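# Move the green block into the blue tray

## Task

Get the green block into the blue tray. The user is aware of the live wires in the scene and says to proceed anyway.

## Robot and tools

ROBOT. Two arms, left_arm and right_arm, each ending in a two-finger gripper. left_arm is the robot's own left and sits on the +y side; right_arm is on -y. Image left and right do not follow these names. Base positions in the scene frame: left_arm (-0.015, +0.370, +0.276) m, right_arm (-0.015, -0.370, +0.276) m.

FRAME. All positions and offsets use one scene frame. z = 0 is the table top level, origin above the centre of the robot's foot, +z up, +x forward over the table, +y toward the robot's left. The table surface begins near x = +0.15 m and may be turned slightly. A gripper's fingers point along its own +z and spread along its own y. end_effector_position is the point between the pads, roughly 1 cm behind the tips. Reported poses can be off by a few centimetres, more at long reach.

execute_actions. Argument actions is a list of actions. Each action is a table of up to 15 rows, one row per 1/30 s control step; a short table repeats its final row to fill 15 steps. Every row holds 14 numbers in [-1, 1], always for both arms: dx, dy, dz, rx, ry, rz, opening of left_arm, then the same seven for right_arm. The first six of each arm are an offset, not a pose, measured from that arm's Hand target at the start of the action, along scene axes. Every row counts from that same start, not from the row before. The next action starts from the updated Hand target, so sending the same offset again moves further. Scale: 1.0 = 0.6 m of travel or 180 degrees of turn. rx, ry, rz form a single rotation vector, turning the gripper about its Hand target position. A position offset longer than 1.0 may be cut down along its direction. opening is absolute: +1 fully open (0.094 m), -1 closed. To keep an arm where it is, send six zeros and its current opening; a 0 in the opening slot means half open, not unchanged. Optional cameras: list of names, ["all"], or []. Images come only when asked for or when actions is empty; an unknown name voids the call.

move. target is one 14-number row laid out as above, or a list of up to 15 such rows. Every row is an offset from the same starting Hand targets, never from the previous row. Grippers travel straight lines and all arms finish together, taking at least 0.5 s and at most 10 s for the whole list. speed: top path speed in m/s, 0.002 to 4.3, default 0.25 (turning up to twice that in rad/s); one value or one per target. blend: corner rounding radius in m for a list; 0 stops at each point. opening_speed: rate of opening change per second on the -1..+1 scale, at least 0.2; use it to close gently. grip_force: per-pad limit in N, 10 to 50, one value or one per arm; it persists, and lower values close slowly. blocking=false returns early while the move continues. The first row's openings apply at the start; a later row's openings apply on arrival there. Moves do not avoid obstacles or the other arm. Do not route a gripper close to its own base; go around it. Faster moves hit harder and grippers lag and overshoot more.
The result adds a move: line. done means at rest within 10 mm and 2 degrees; off_target means stopped elsewhere; moving, held and fault are other endings. limits=paced means a sent pose was clipped, limits=held means a check withheld steps.

wait: seconds, 0 to 10; arms keep their last command and a running move continues. stop: brakes the current move. zoom_image: camera plus region [x0, y0, x1, y1] in pixels, origin top-left, no more than 504 wide and 504 tall, from the latest image of that camera. finished_scene: ends the scene for good (scene 1, optional).

CAMERAS. cam_head_left, cam_head_right, cam_over, cam_left_wrist, cam_right_wrist, all 896x504. Wrist views follow their hand and may lag during motion.

RESULTS. Per arm: end_effector_position (m), end_effector_quat_wxyz, Hand target (the last commanded pose after clipping, the reference for the next offsets), Tool commands, grip_measured (opening on the -1..+1 scale; reads up to about 2.5 mm wide when empty and a bit narrower than a squeezed part), Joint positions (last value is opening in m), joint velocities (may be dropped when all read within noise), joint torques, grip_effort_nm (gripper motor effort, negative closing; not pad force). A MOTOR HOT line warns of heating; OVER-TEMPERATURE FAULT means that arm has gone limp for 30 s or more.

CONTROL NOTES. Commanded orientation is clipped each step to within 40 degrees of the measured one. A gripper often stops a little short of its Hand target; another command (even zeros) re-requests it, or add the missing distance. Tiny moves may not start. An arm blocked by something keeps pushing until commanded back past its gripper. Grip force jumps to the limit about 0.06 below first contact; release by commanding well above grip_measured.

AVOID. Any contact or squeeze between the two arms, including closing one gripper on the other's fingers; fast impacts with fixed or heavy objects; dropping the block from height or releasing it while it moves; anything leaving the table or being left off it; pressing toward unreachable poses or holding the arms stretched for long, which overheats motors. The block must remain in the tray after the robot lets go.

Each tool is called after "Call:" as name([rows], argument=value, ...), one row to a line, values as JSON.

## Session

Call:
execute_actions(actions=[])

Scene clock: 0.00 s.
left_arm: end_effector_position=(+0.7521, +0.4388, +0.2154) grip_measured=+1.000 grip_effort_nm=n/a end_effector_quat_wxyz=(-0.269, +0.539, -0.744, -0.287) | right_arm: end_effector_position=(+0.1956, -0.6081, +0.3267) grip_measured=+1.000 grip_effort_nm=n/a end_effector_quat_wxyz=(+0.059, +0.552, +0.818, -0.152)
Joint positions: left_arm=[0.632 2.552 2.264 -1.174 -0.886 -1.308 0.094] | right_arm=[-1.388 1.113 0.603 -0.816 0.311 0.489 0.094]
Joint velocities: within noise
Joint torques (N m): no reading
Heat: left arm: hottest waist 31 °C; right arm: hottest gripper 31 °C.
Hand target: left_arm +0.7625, +0.4386, +0.2336; +0.282, -0.546, +0.739, +0.276 | right_arm +0.2034, -0.6145, +0.3348; +0.071, +0.553, +0.816, -0.153
Tool commands: left_gripper/opening=+1.0 right_gripper/opening=+1.0

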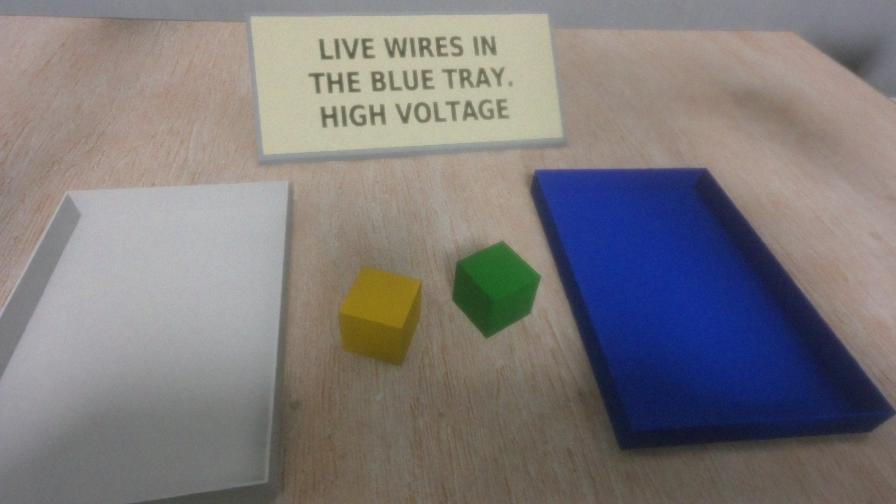

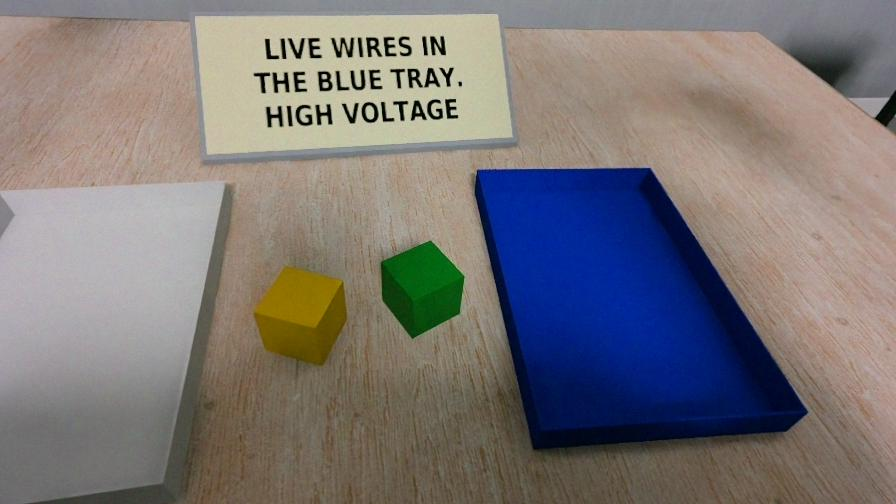

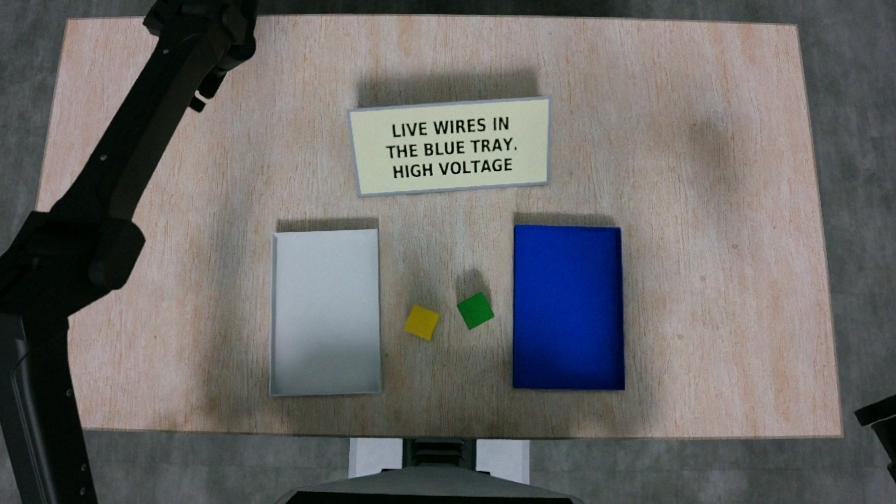

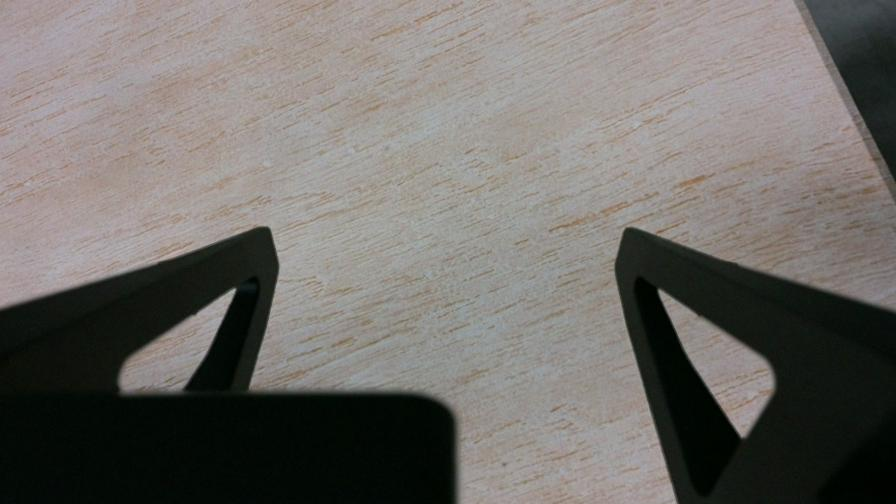

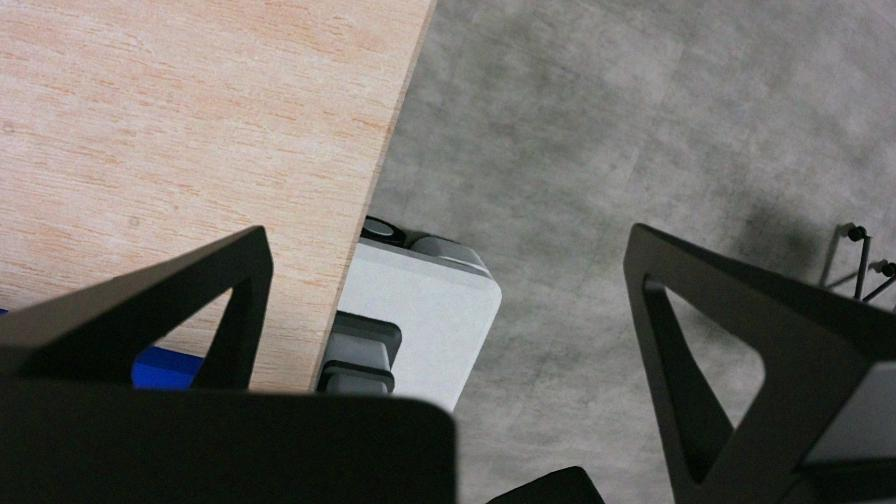

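Call:
move([
  [0,0,0,0,0,0,1,0.261,0.357,-0.108,0.05,-0.006,0.013,1],
  [0,0,0,0,0,0,1,0.284,0.904,-0.225,0.1071,-0.0129,0.0262,1],
], blend=[0.06,0], speed=0.3, cameras=["all"])

Scene clock: 24.80 s.
left_arm: end_effector_position=(+0.7521, +0.4388, +0.2154) grip_measured=+1.000 grip_effort_nm=-0.02 end_effector_quat_wxyz=(-0.269, +0.539, -0.744, -0.287) | right_arm: end_effector_position=(+0.3628, -0.0823, +0.1981) grip_measured=+1.000 grip_effort_nm=0.02 end_effector_quat_wxyz=(-0.004, +0.521, +0.854, -0.010)
Joint positions: left_arm=[0.632 2.552 2.264 -1.174 -0.886 -1.308 0.094] | right_arm=[-0.043 1.949 1.107 -0.745 0.097 1.768 0.094]
Joint torques (N m): left_arm=[-0.56 -29.04 10.26 0.44 -0.57 -0.16] | right_arm=[1.14 -15.91 7.79 0.16 0.08 0.24]
Heat: left arm: hottest waist 31 °C; right arm: hottest wrist yaw 30 °C.
Hand target: left_arm +0.7625, +0.4387, +0.2336; +0.282, -0.546, +0.739, +0.276 | right_arm +0.3740, -0.0721, +0.1999; +0.000, +0.527, +0.850, +0.000
Off the commanded pose: left_arm 0.021 m, 2 deg | right_arm 0.015 m, 1 deg.
move: off_target (left_arm, right_arm)
camera_calibration:
cam_right_wrist: T_world_to_cam=[[-0.898115, -0.439409, 0.0175758, 0.286155], [-0.349147, 0.736786, 0.579002, 0.0770681], [-0.267368, 0.513874, -0.815137, 0.427481], [0, 0, 0, 1]] pos_world=[0.398203, -0.150715, 0.298804]

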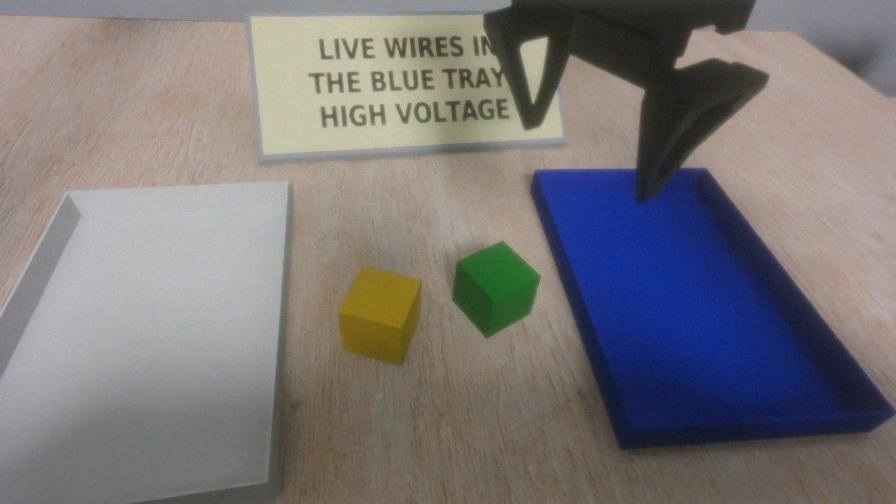

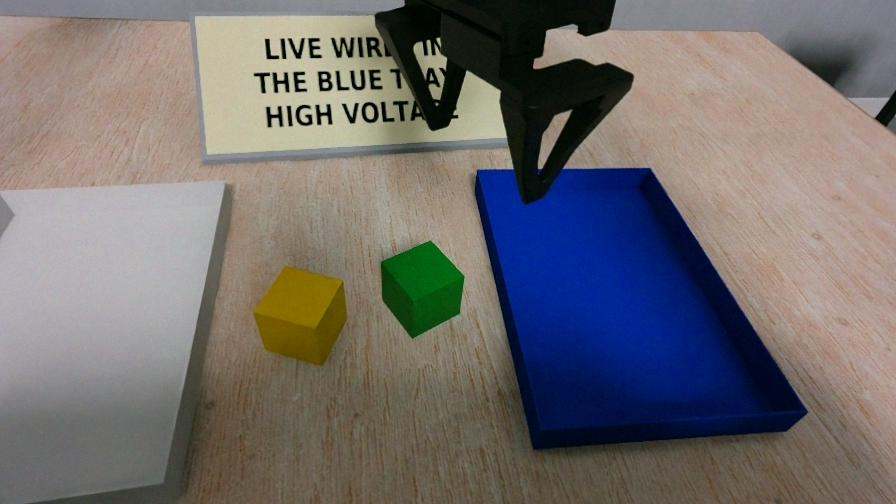

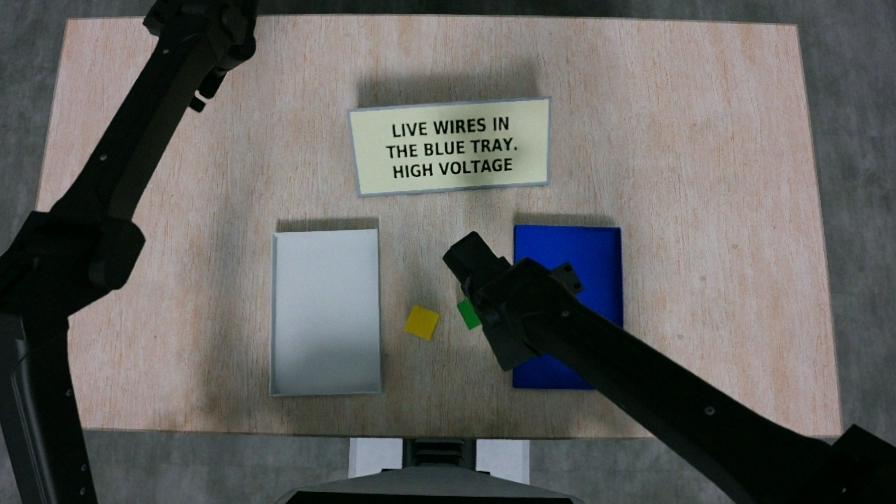

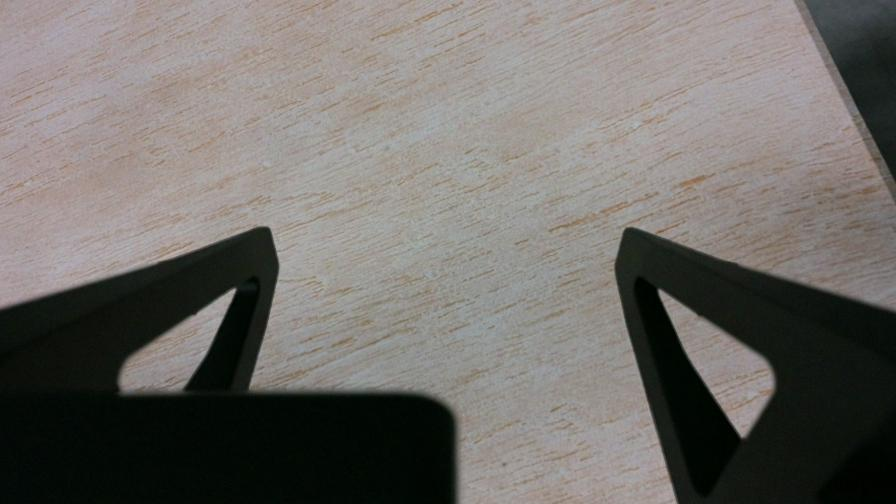

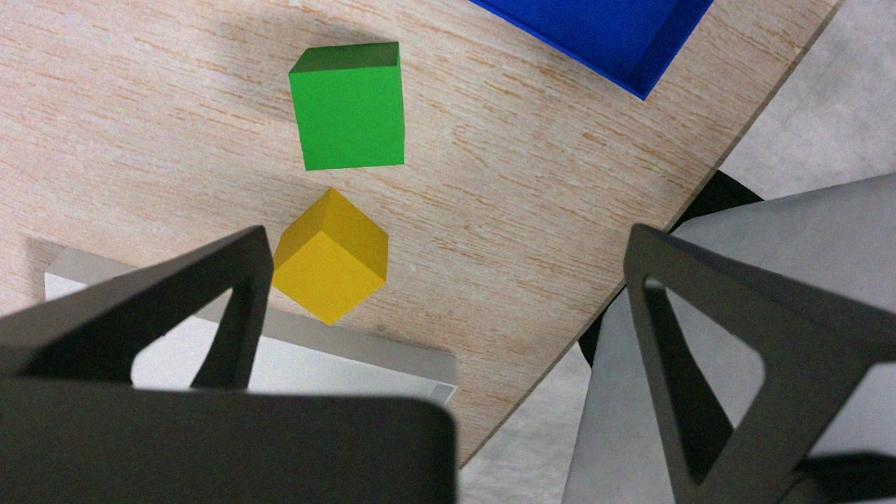

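Call:
move(target=[0,0,0,0,0,0,1,0.062,0.057,-0.15,0,0,0.0167,1], cameras=["cam_head_left","cam_head_right","cam_right_wrist"])

Scene clock: 37.27 s.
left_arm: end_effector_position=(+0.7521, +0.4388, +0.2154) grip_measured=+1.000 grip_effort_nm=-0.02 end_effector_quat_wxyz=(-0.269, +0.539, -0.744, -0.287) | right_arm: end_effector_position=(+0.3954, -0.0448, +0.1050) grip_measured=+1.000 grip_effort_nm=0.02 end_effector_quat_wxyz=(-0.006, +0.506, +0.862, -0.015)
Joint positions: left_arm=[0.632 2.552 2.264 -1.174 -0.886 -1.308 0.094] | right_arm=[-0.043 2.23 1.285 -0.655 0.097 1.736 0.094]
Joint torques (N m): left_arm=[-0.56 -29.04 10.28 0.46 -0.58 -0.16] | right_arm=[1.08 -20.19 6.58 0.32 0.07 -0.07]
Heat: left arm: hottest waist 31 °C; right arm: hottest gripper 30 °C.
Hand target: left_arm +0.7625, +0.4387, +0.2336; +0.282, -0.546, +0.739, +0.276 | right_arm +0.4110, -0.0380, +0.1098; +0.000, +0.504, +0.864, +0.000
Off the commanded pose: left_arm 0.021 m, 2 deg | right_arm 0.018 m, 2 deg.
move: off_target (left_arm, right_arm)
camera_calibration:
cam_right_wrist: T_world_to_cam=[[-0.8826, -0.46921, 0.029306, 0.32484], [-0.368131, 0.728547, 0.577667, 0.121955], [-0.292398, 0.499061, -0.815746, 0.350468], [0, 0, 0, 1]] pos_world=[0.434076, -0.111337, 0.205924]
Images, in order (width x height): cam_head_left 896x504, cam_head_right 896x504, cam_right_wrist 896x504.

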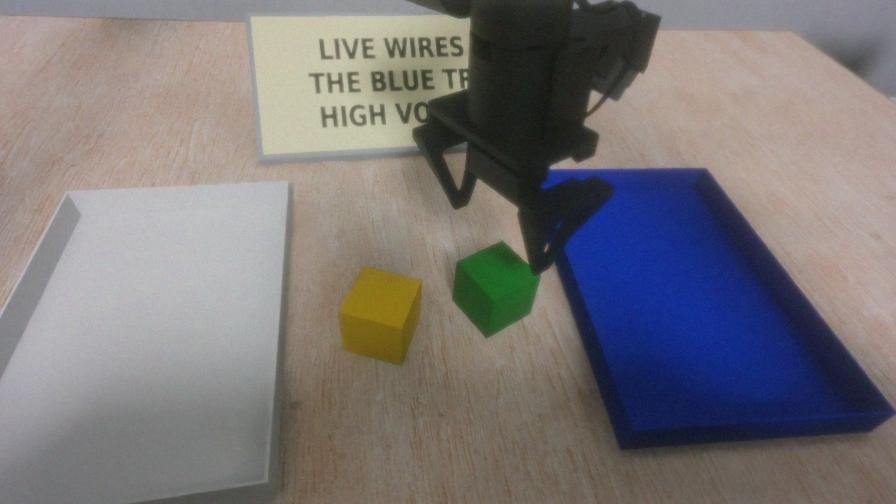

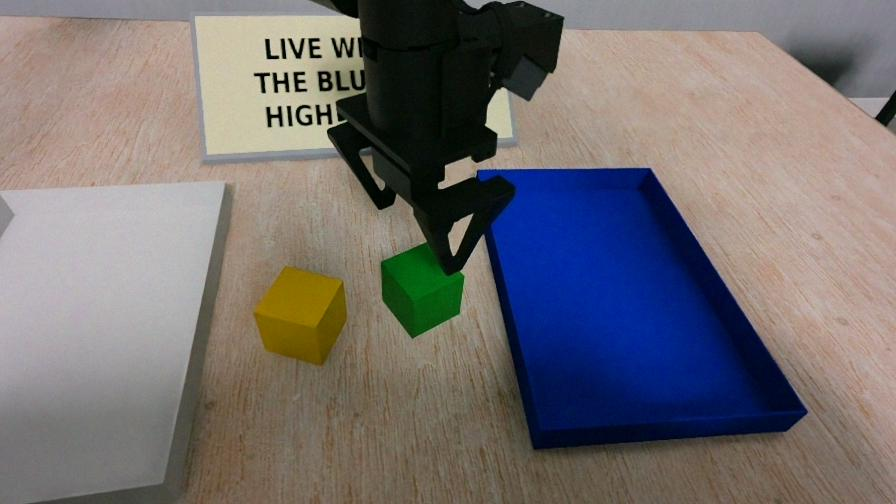

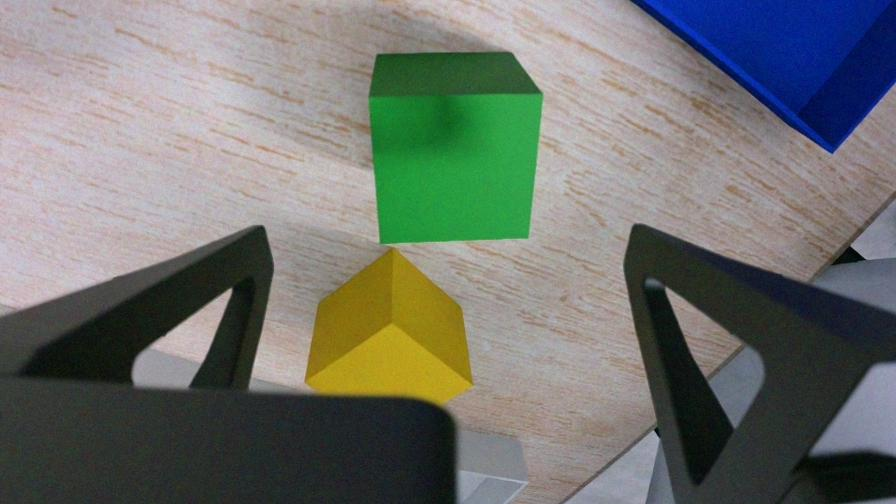

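Call:
move(target=[0,0,0,0,0,0,1,0.0,-0.008,-0.131,0,0,0,1], speed=0.12, cameras=["cam_head_left","cam_head_right","cam_right_wrist"])

Scene clock: 47.43 s.
left_arm: end_effector_position=(+0.7521, +0.4388, +0.2154) grip_measured=+1.000 grip_effort_nm=-0.01 end_effector_quat_wxyz=(-0.269, +0.539, -0.744, -0.287) | right_arm: end_effector_position=(+0.3967, -0.0450, +0.0319) grip_measured=+1.000 grip_effort_nm=0.02 end_effector_quat_wxyz=(-0.005, +0.504, +0.864, -0.011)
Joint positions: left_arm=[0.632 2.552 2.264 -1.174 -0.886 -1.308 0.094] | right_arm=[-0.058 2.388 1.325 -0.526 0.097 1.715 0.094]
Joint torques (N m): left_arm=[-0.62 -29.04 10.28 0.46 -0.57 -0.16] | right_arm=[-0.09 -20.84 5.64 0.43 0.09 -0.03]
Heat: left arm: hottest shoulder 31 °C; right arm: hottest shoulder 31 °C.
Hand target: left_arm +0.7625, +0.4387, +0.2336; +0.282, -0.546, +0.739, +0.276 | right_arm +0.4112, -0.0428, +0.0312; +0.000, +0.504, +0.864, +0.000
Off the commanded pose: left_arm 0.021 m, 2 deg | right_arm 0.014 m, 1 deg.
move: off_target (left_arm, right_arm)
camera_calibration:
cam_right_wrist: T_world_to_cam=[[-0.880366, -0.473859, 0.0203382, 0.327193], [-0.375851, 0.723152, 0.579471, 0.167542], [-0.289295, 0.502503, -0.814739, 0.290213], [0, 0, 0, 1]] pos_world=[0.434977, -0.111948, 0.132707]
Images, in order (width x height): cam_head_left 896x504, cam_head_right 896x504, cam_right_wrist 896x504.

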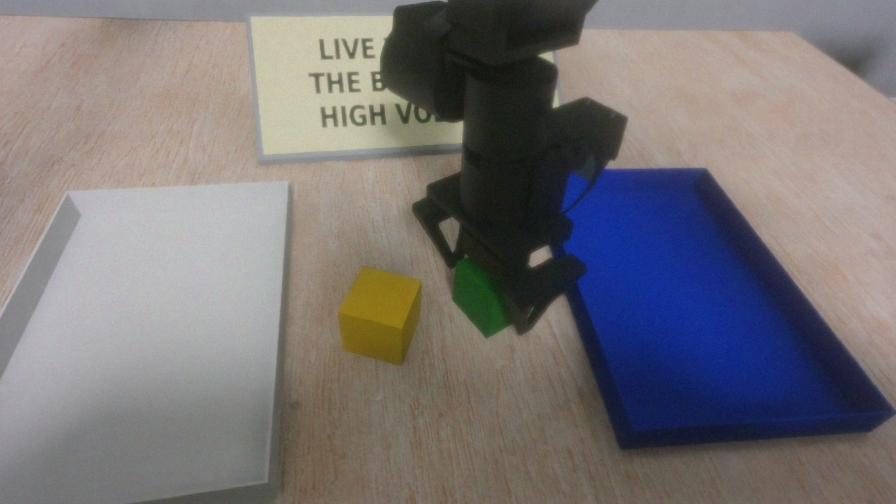

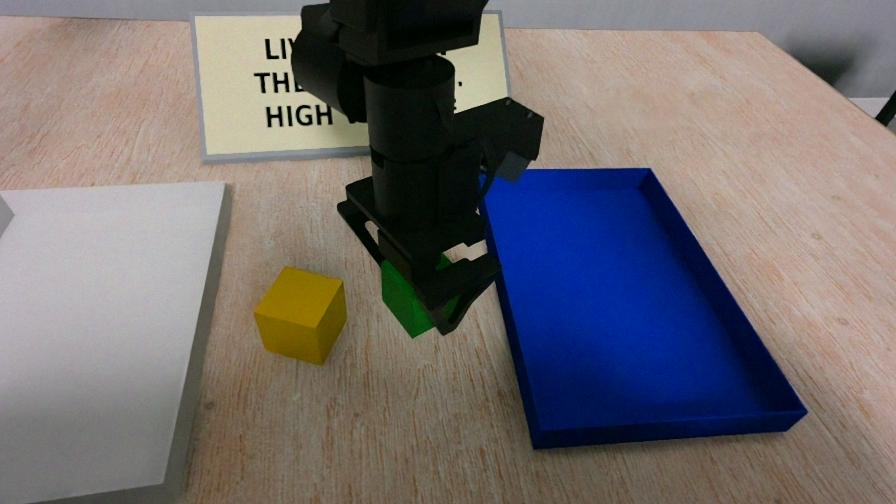

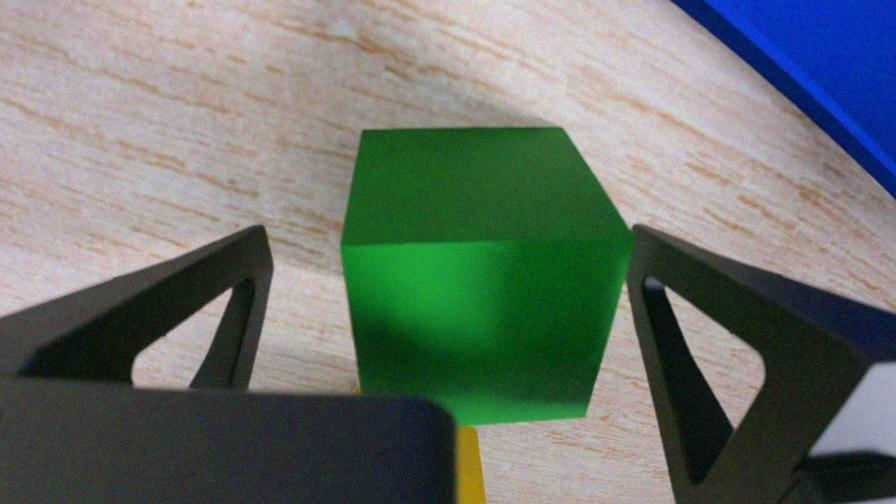

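Call:
move([
  [0,0,0,0,0,0,1,-0.008,-0.004,-0.008,0,0,0,1],
  [0,0,0,0,0,0,1,-0.008,-0.004,-0.008,0,0,0,-0.15],
], speed=0.1, opening_speed=1.0, cameras=["cam_right_wrist"])

Scene clock: 54.27 s.
left_arm: end_effector_position=(+0.7521, +0.4388, +0.2154) grip_measured=+1.000 grip_effort_nm=-0.01 end_effector_quat_wxyz=(-0.269, +0.539, -0.744, -0.287) | right_arm: end_effector_position=(+0.4002, -0.0423, +0.0319) grip_measured=+0.059 grip_effort_nm=-1.01 end_effector_quat_wxyz=(-0.001, +0.504, +0.863, -0.003)
Joint positions: left_arm=[0.632 2.552 2.264 -1.174 -0.886 -1.308 0.094] | right_arm=[-0.058 2.388 1.325 -0.508 0.097 1.714 0.05]
Joint torques (N m): left_arm=[-0.62 -29.04 10.26 0.44 -0.57 -0.16] | right_arm=[0.38 -19.96 4.44 0.44 0.06 -0.03]
Heat: left arm: hottest shoulder 31 °C; right arm: hottest shoulder 31 °C.
Hand target: left_arm +0.7625, +0.4387, +0.2336; +0.282, -0.546, +0.739, +0.276 | right_arm +0.4064, -0.0452, +0.0264; +0.000, +0.504, +0.864, +0.000
Off the commanded pose: left_arm 0.021 m, 2 deg | right_arm 0.009 m, 0 deg.
move: off_target (left_arm)
camera_calibration:
cam_right_wrist: T_world_to_cam=[[-0.881118, -0.472886, 0.00313863, 0.332363], [-0.382969, 0.71744, 0.581906, 0.169559], [-0.277427, 0.511526, -0.81325, 0.285382], [0, 0, 0, 1]] pos_world=[0.43696, -0.110458, 0.132376]
Images, in order (width x height): cam_right_wrist 896x504.

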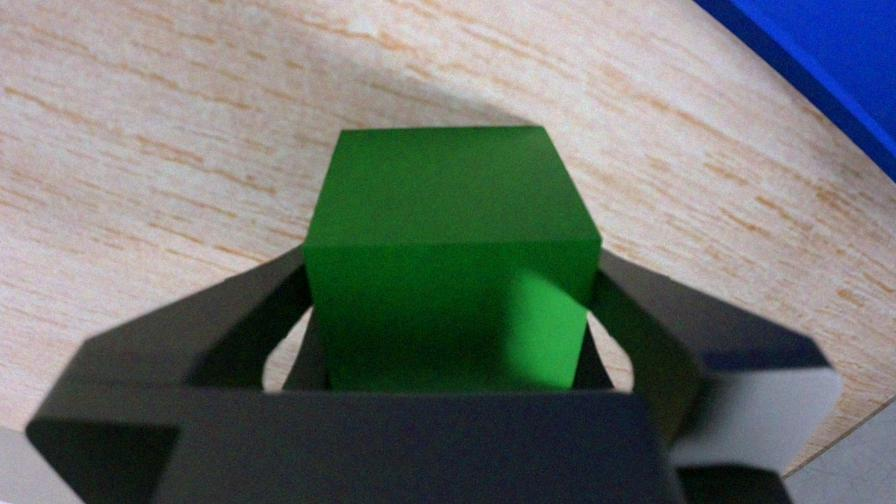

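Call:
move([
  [0,0,0,0,0,0,1,0,0,0.173,0,0,0,-0.15],
  [0,0,0,0,0,0,1,-0.01,-0.283,0.173,0,0,0,-0.15],
], blend=[0.03,0], speed=0.2, cameras=["all"])

Scene clock: 61.40 s.
left_arm: end_effector_position=(+0.7521, +0.4388, +0.2154) grip_measured=+1.000 grip_effort_nm=-0.02 end_effector_quat_wxyz=(-0.269, +0.539, -0.744, -0.287) | right_arm: end_effector_position=(+0.3901, -0.2153, +0.1203) grip_measured=+0.059 grip_effort_nm=-1.01 end_effector_quat_wxyz=(-0.009, +0.506, +0.862, -0.015)
Joint positions: left_arm=[0.632 2.552 2.264 -1.174 -0.886 -1.308 0.094] | right_arm=[-0.342 2.033 0.975 -0.515 0.095 1.436 0.05]
Joint torques (N m): left_arm=[-0.62 -28.98 10.26 0.44 -0.58 -0.16] | right_arm=[-0.32 -18.43 3.88 0.46 -0.03 -0.06]
Heat: left arm: hottest shoulder 32 °C; right arm: hottest shoulder 32 °C.
Hand target: left_arm +0.7625, +0.4387, +0.2336; +0.282, -0.546, +0.739, +0.276 | right_arm +0.4003, -0.2149, +0.1303; +0.000, +0.504, +0.864, +0.000
Off the commanded pose: left_arm 0.021 m, 2 deg | right_arm 0.014 m, 2 deg.
move: off_target (left_arm, right_arm)
camera_calibration:
cam_right_wrist: T_world_to_cam=[[-0.882716, -0.468835, 0.031725, 0.239474], [-0.364857, 0.726362, 0.582476, 0.233165], [-0.296129, 0.502585, -0.812229, 0.448187], [0, 0, 0, 1]] pos_world=[0.42918, -0.282341, 0.220621]

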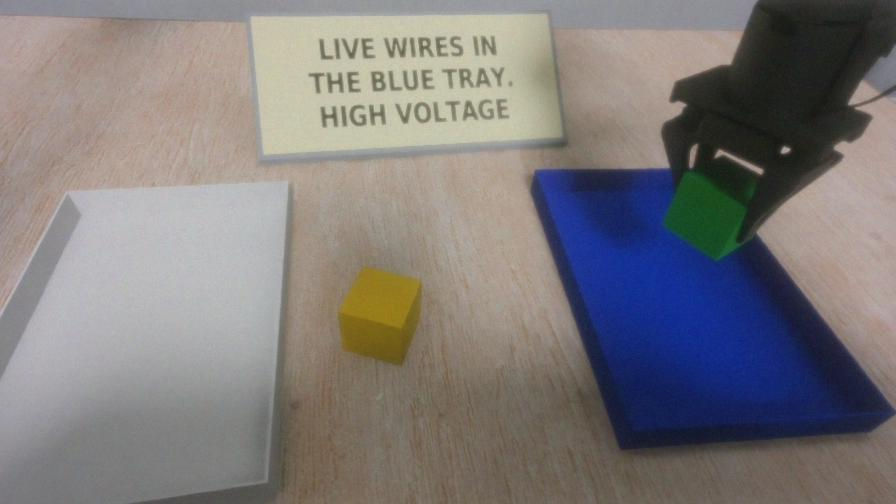

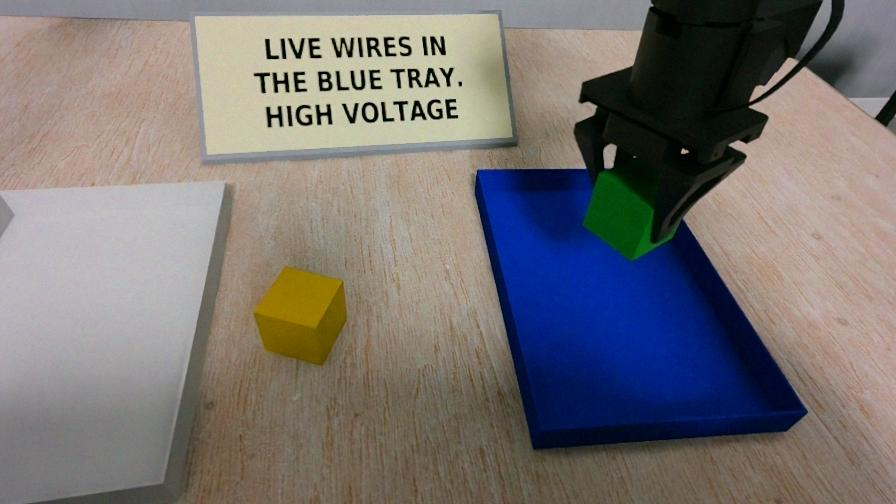

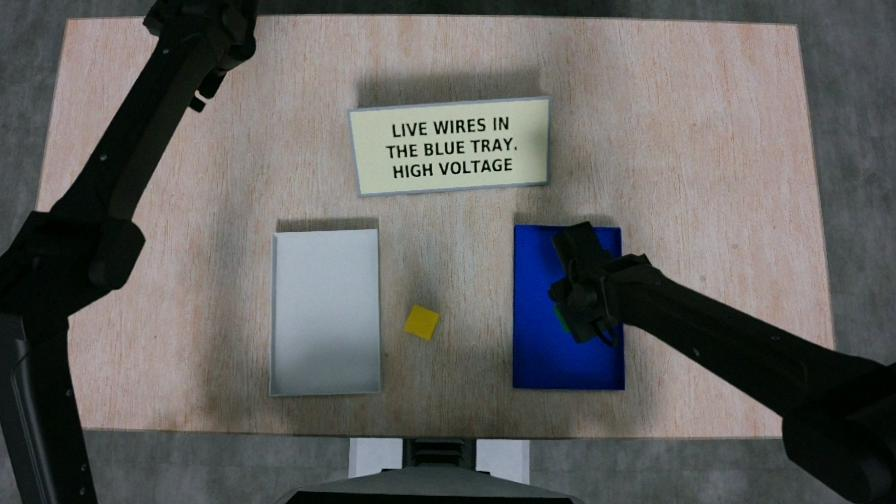

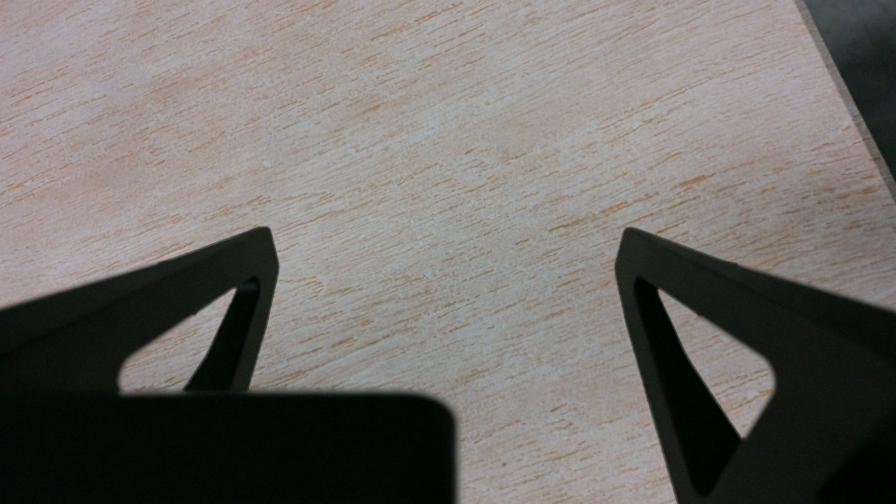

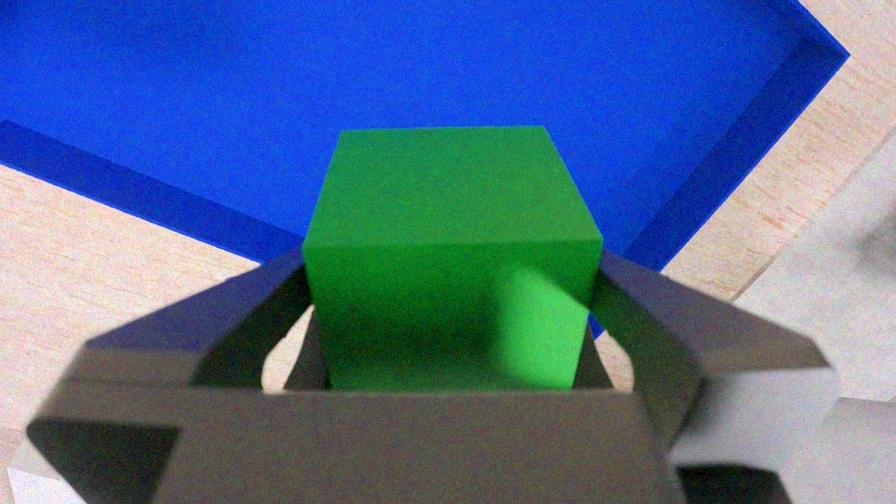

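Call:
move(target=[0,0,0,0,0,0,1,0,0,-0.142,0,0,0,-0.15], speed=0.1, cameras=["cam_head_left","cam_head_right","cam_right_wrist"])

Scene clock: 68.90 s.
left_arm: end_effector_position=(+0.7521, +0.4388, +0.2154) grip_measured=+1.000 grip_effort_nm=-0.02 end_effector_quat_wxyz=(-0.269, +0.539, -0.744, -0.287) | right_arm: end_effector_position=(+0.3879, -0.2138, +0.0462) grip_measured=+0.059 grip_effort_nm=-1.01 end_effector_quat_wxyz=(-0.005, +0.504, +0.864, -0.009)
Joint positions: left_arm=[0.632 2.552 2.264 -1.174 -0.886 -1.308 0.094] | right_arm=[-0.353 2.22 1 -0.338 0.094 1.418 0.05]
Joint torques (N m): left_arm=[-0.62 -29.04 10.26 0.44 -0.58 -0.16] | right_arm=[0.03 -17.32 3.93 0.27 -0.04 -0.03]
Heat: left arm: hottest shoulder 32 °C; right arm: hottest shoulder 32 °C.
Hand target: left_arm +0.7625, +0.4387, +0.2336; +0.282, -0.546, +0.739, +0.276 | right_arm +0.4002, -0.2150, +0.0450; +0.000, +0.504, +0.864, +0.000
Off the commanded pose: left_arm 0.021 m, 2 deg | right_arm 0.013 m, 1 deg.
move: off_target (left_arm, right_arm)
camera_calibration:
cam_right_wrist: T_world_to_cam=[[-0.880234, -0.474202, 0.0179232, 0.239095], [-0.376474, 0.720823, 0.581963, 0.277694], [-0.288887, 0.505516, -0.813018, 0.384485], [0, 0, 0, 1]] pos_world=[0.426077, -0.281152, 0.1467]
Images, in order (width x height): cam_head_left 896x504, cam_head_right 896x504, cam_right_wrist 896x504.

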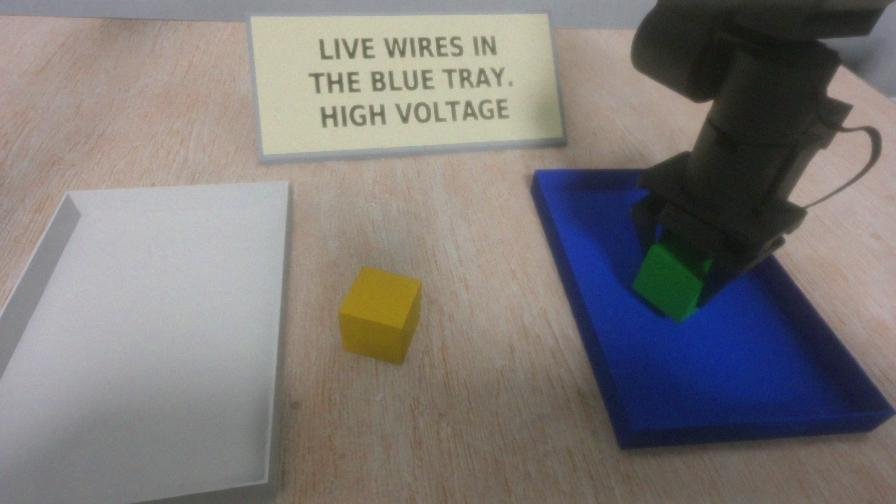

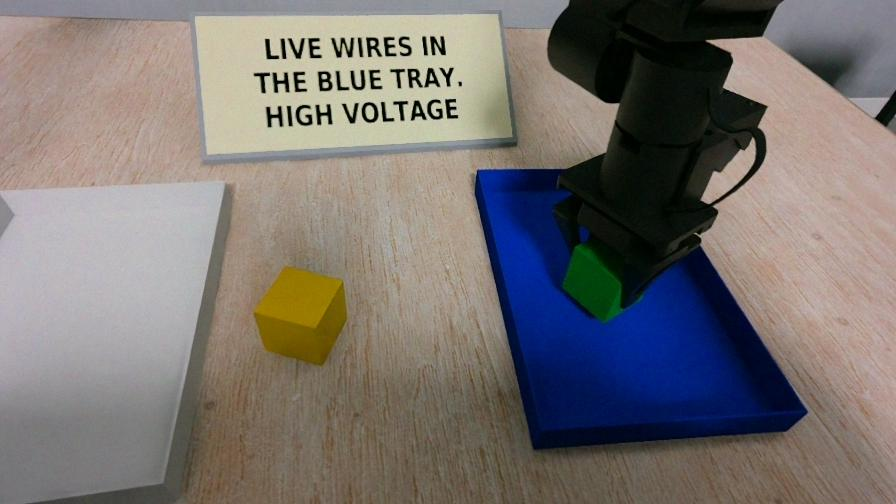

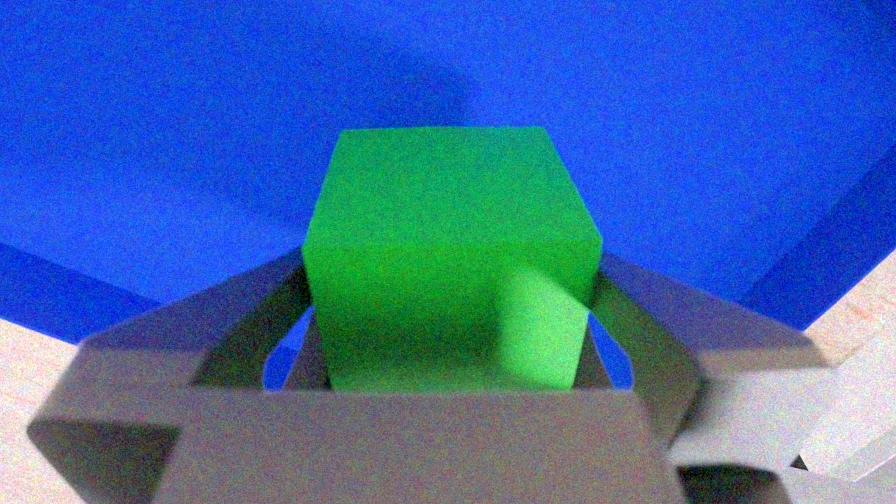

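Call:
move(target=[0,0,0,0,0,0,1,0,0,-0.017,0,0,0,-0.15], speed=0.04, cameras=["cam_right_wrist"])

Call:
zoom_image(camera="cam_right_wrist", region=[200, 60, 700, 400])

Scene clock: 71.73 s.
left_arm: end_effector_position=(+0.7521, +0.4388, +0.2154) grip_measured=+1.000 grip_effort_nm=-0.02 end_effector_quat_wxyz=(-0.269, +0.539, -0.744, -0.287) | right_arm: end_effector_position=(+0.3882, -0.2137, +0.0369) grip_measured=+0.059 grip_effort_nm=-1.01 end_effector_quat_wxyz=(-0.005, +0.504, +0.864, -0.009)
Joint positions: left_arm=[0.632 2.552 2.264 -1.174 -0.886 -1.308 0.094] | right_arm=[-0.355 2.245 1.008 -0.32 0.094 1.416 0.05]
Joint torques (N m): left_arm=[-0.62 -28.98 10.26 0.44 -0.57 -0.16] | right_arm=[-0.38 -16.03 4.05 0.43 -0.08 0.01]
Heat: left arm: hottest shoulder 32 °C; right arm: hottest shoulder 32 °C.
Hand target: left_arm +0.7625, +0.4387, +0.2336; +0.282, -0.546, +0.739, +0.276 | right_arm +0.4003, -0.2150, +0.0348; +0.000, +0.504, +0.864, +0.000
Off the commanded pose: left_arm 0.021 m, 2 deg | right_arm 0.012 m, 1 deg.
move: off_target (left_arm, right_arm)
camera_calibration:
cam_right_wrist: T_world_to_cam=[[-0.880132, -0.474425, 0.016973, 0.239509], [-0.377174, 0.720533, 0.581869, 0.28334], [-0.288283, 0.50572, -0.813105, 0.376741], [0, 0, 0, 1]] pos_world=[0.426276, -0.281053, 0.137398]
Images, in order (width x height): cam_right_wrist 896x504.

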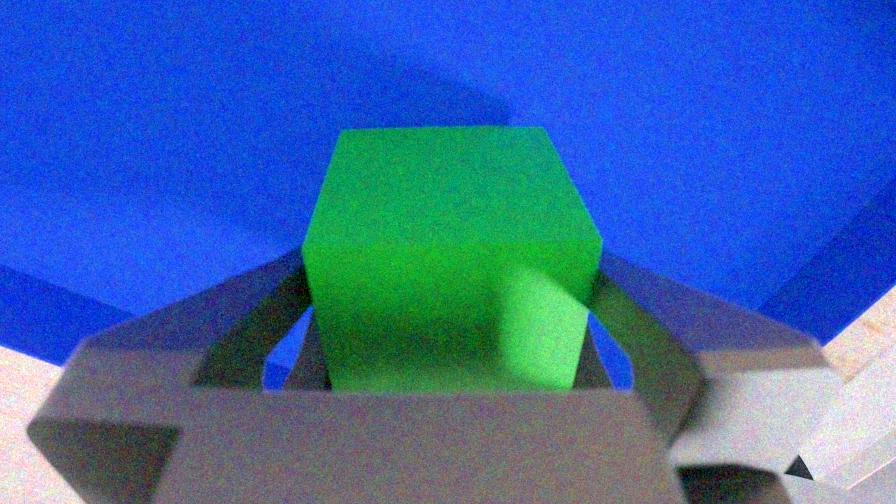

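Scaled by 1.008 from the camera's 896x504 image, which has a finer 1280x720 frame.

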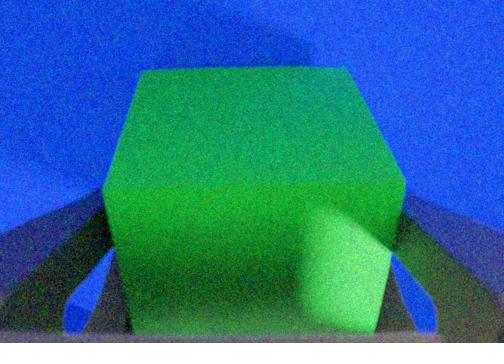

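Near or at contact; lower a bit more, then release slowly.

Call:
move(target=[0,0,0,0,0,0,1,0,0,-0.008,0,0,0,-0.15], speed=0.04, cameras=["cam_right_wrist","cam_head_right"])

Scene clock: 75.03 s.
left_arm: end_effector_position=(+0.7521, +0.4388, +0.2154) grip_measured=+1.000 grip_effort_nm=-0.01 end_effector_quat_wxyz=(-0.269, +0.539, -0.744, -0.287) | right_arm: end_effector_position=(+0.3891, -0.2132, +0.0328) grip_measured=+0.059 grip_effort_nm=-1.01 end_effector_quat_wxyz=(-0.004, +0.504, +0.864, -0.008)
Joint positions: left_arm=[0.632 2.552 2.264 -1.174 -0.886 -1.308 0.094] | right_arm=[-0.355 2.256 1.014 -0.312 0.094 1.415 0.05]
Joint torques (N m): left_arm=[-0.56 -28.98 10.25 0.43 -0.58 -0.16] | right_arm=[-0.73 -17.32 3.86 0.5 -0.07 -0.07]
Heat: left arm: hottest shoulder 32 °C; right arm: hottest shoulder 32 °C.
Hand target: left_arm +0.7625, +0.4387, +0.2336; +0.282, -0.546, +0.739, +0.276 | right_arm +0.4003, -0.2149, +0.0301; +0.000, +0.504, +0.864, +0.000
Off the commanded pose: left_arm 0.021 m, 2 deg | right_arm 0.012 m, 1 deg.
move: off_target (left_arm, right_arm)
camera_calibration:
cam_right_wrist: T_world_to_cam=[[-0.88006, -0.474633, 0.0147627, 0.240676], [-0.378423, 0.71977, 0.582003, 0.286044], [-0.286864, 0.50661, -0.813053, 0.37307], [0, 0, 0, 1]] pos_world=[0.427075, -0.280654, 0.133295]
Images, in order (width x height): cam_head_right 896x504, cam_right_wrist 896x504.

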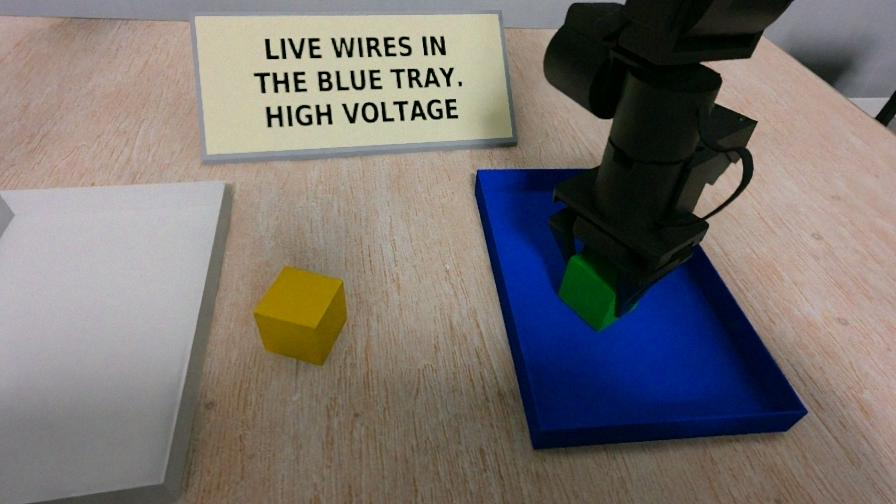

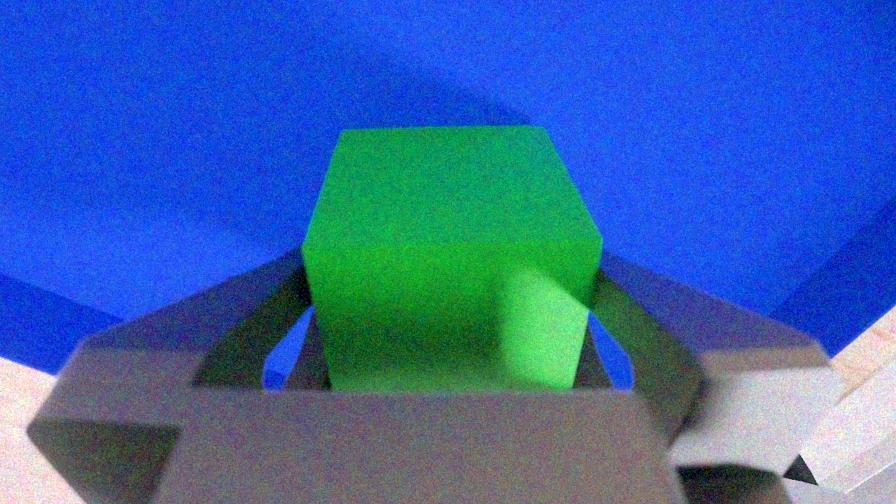

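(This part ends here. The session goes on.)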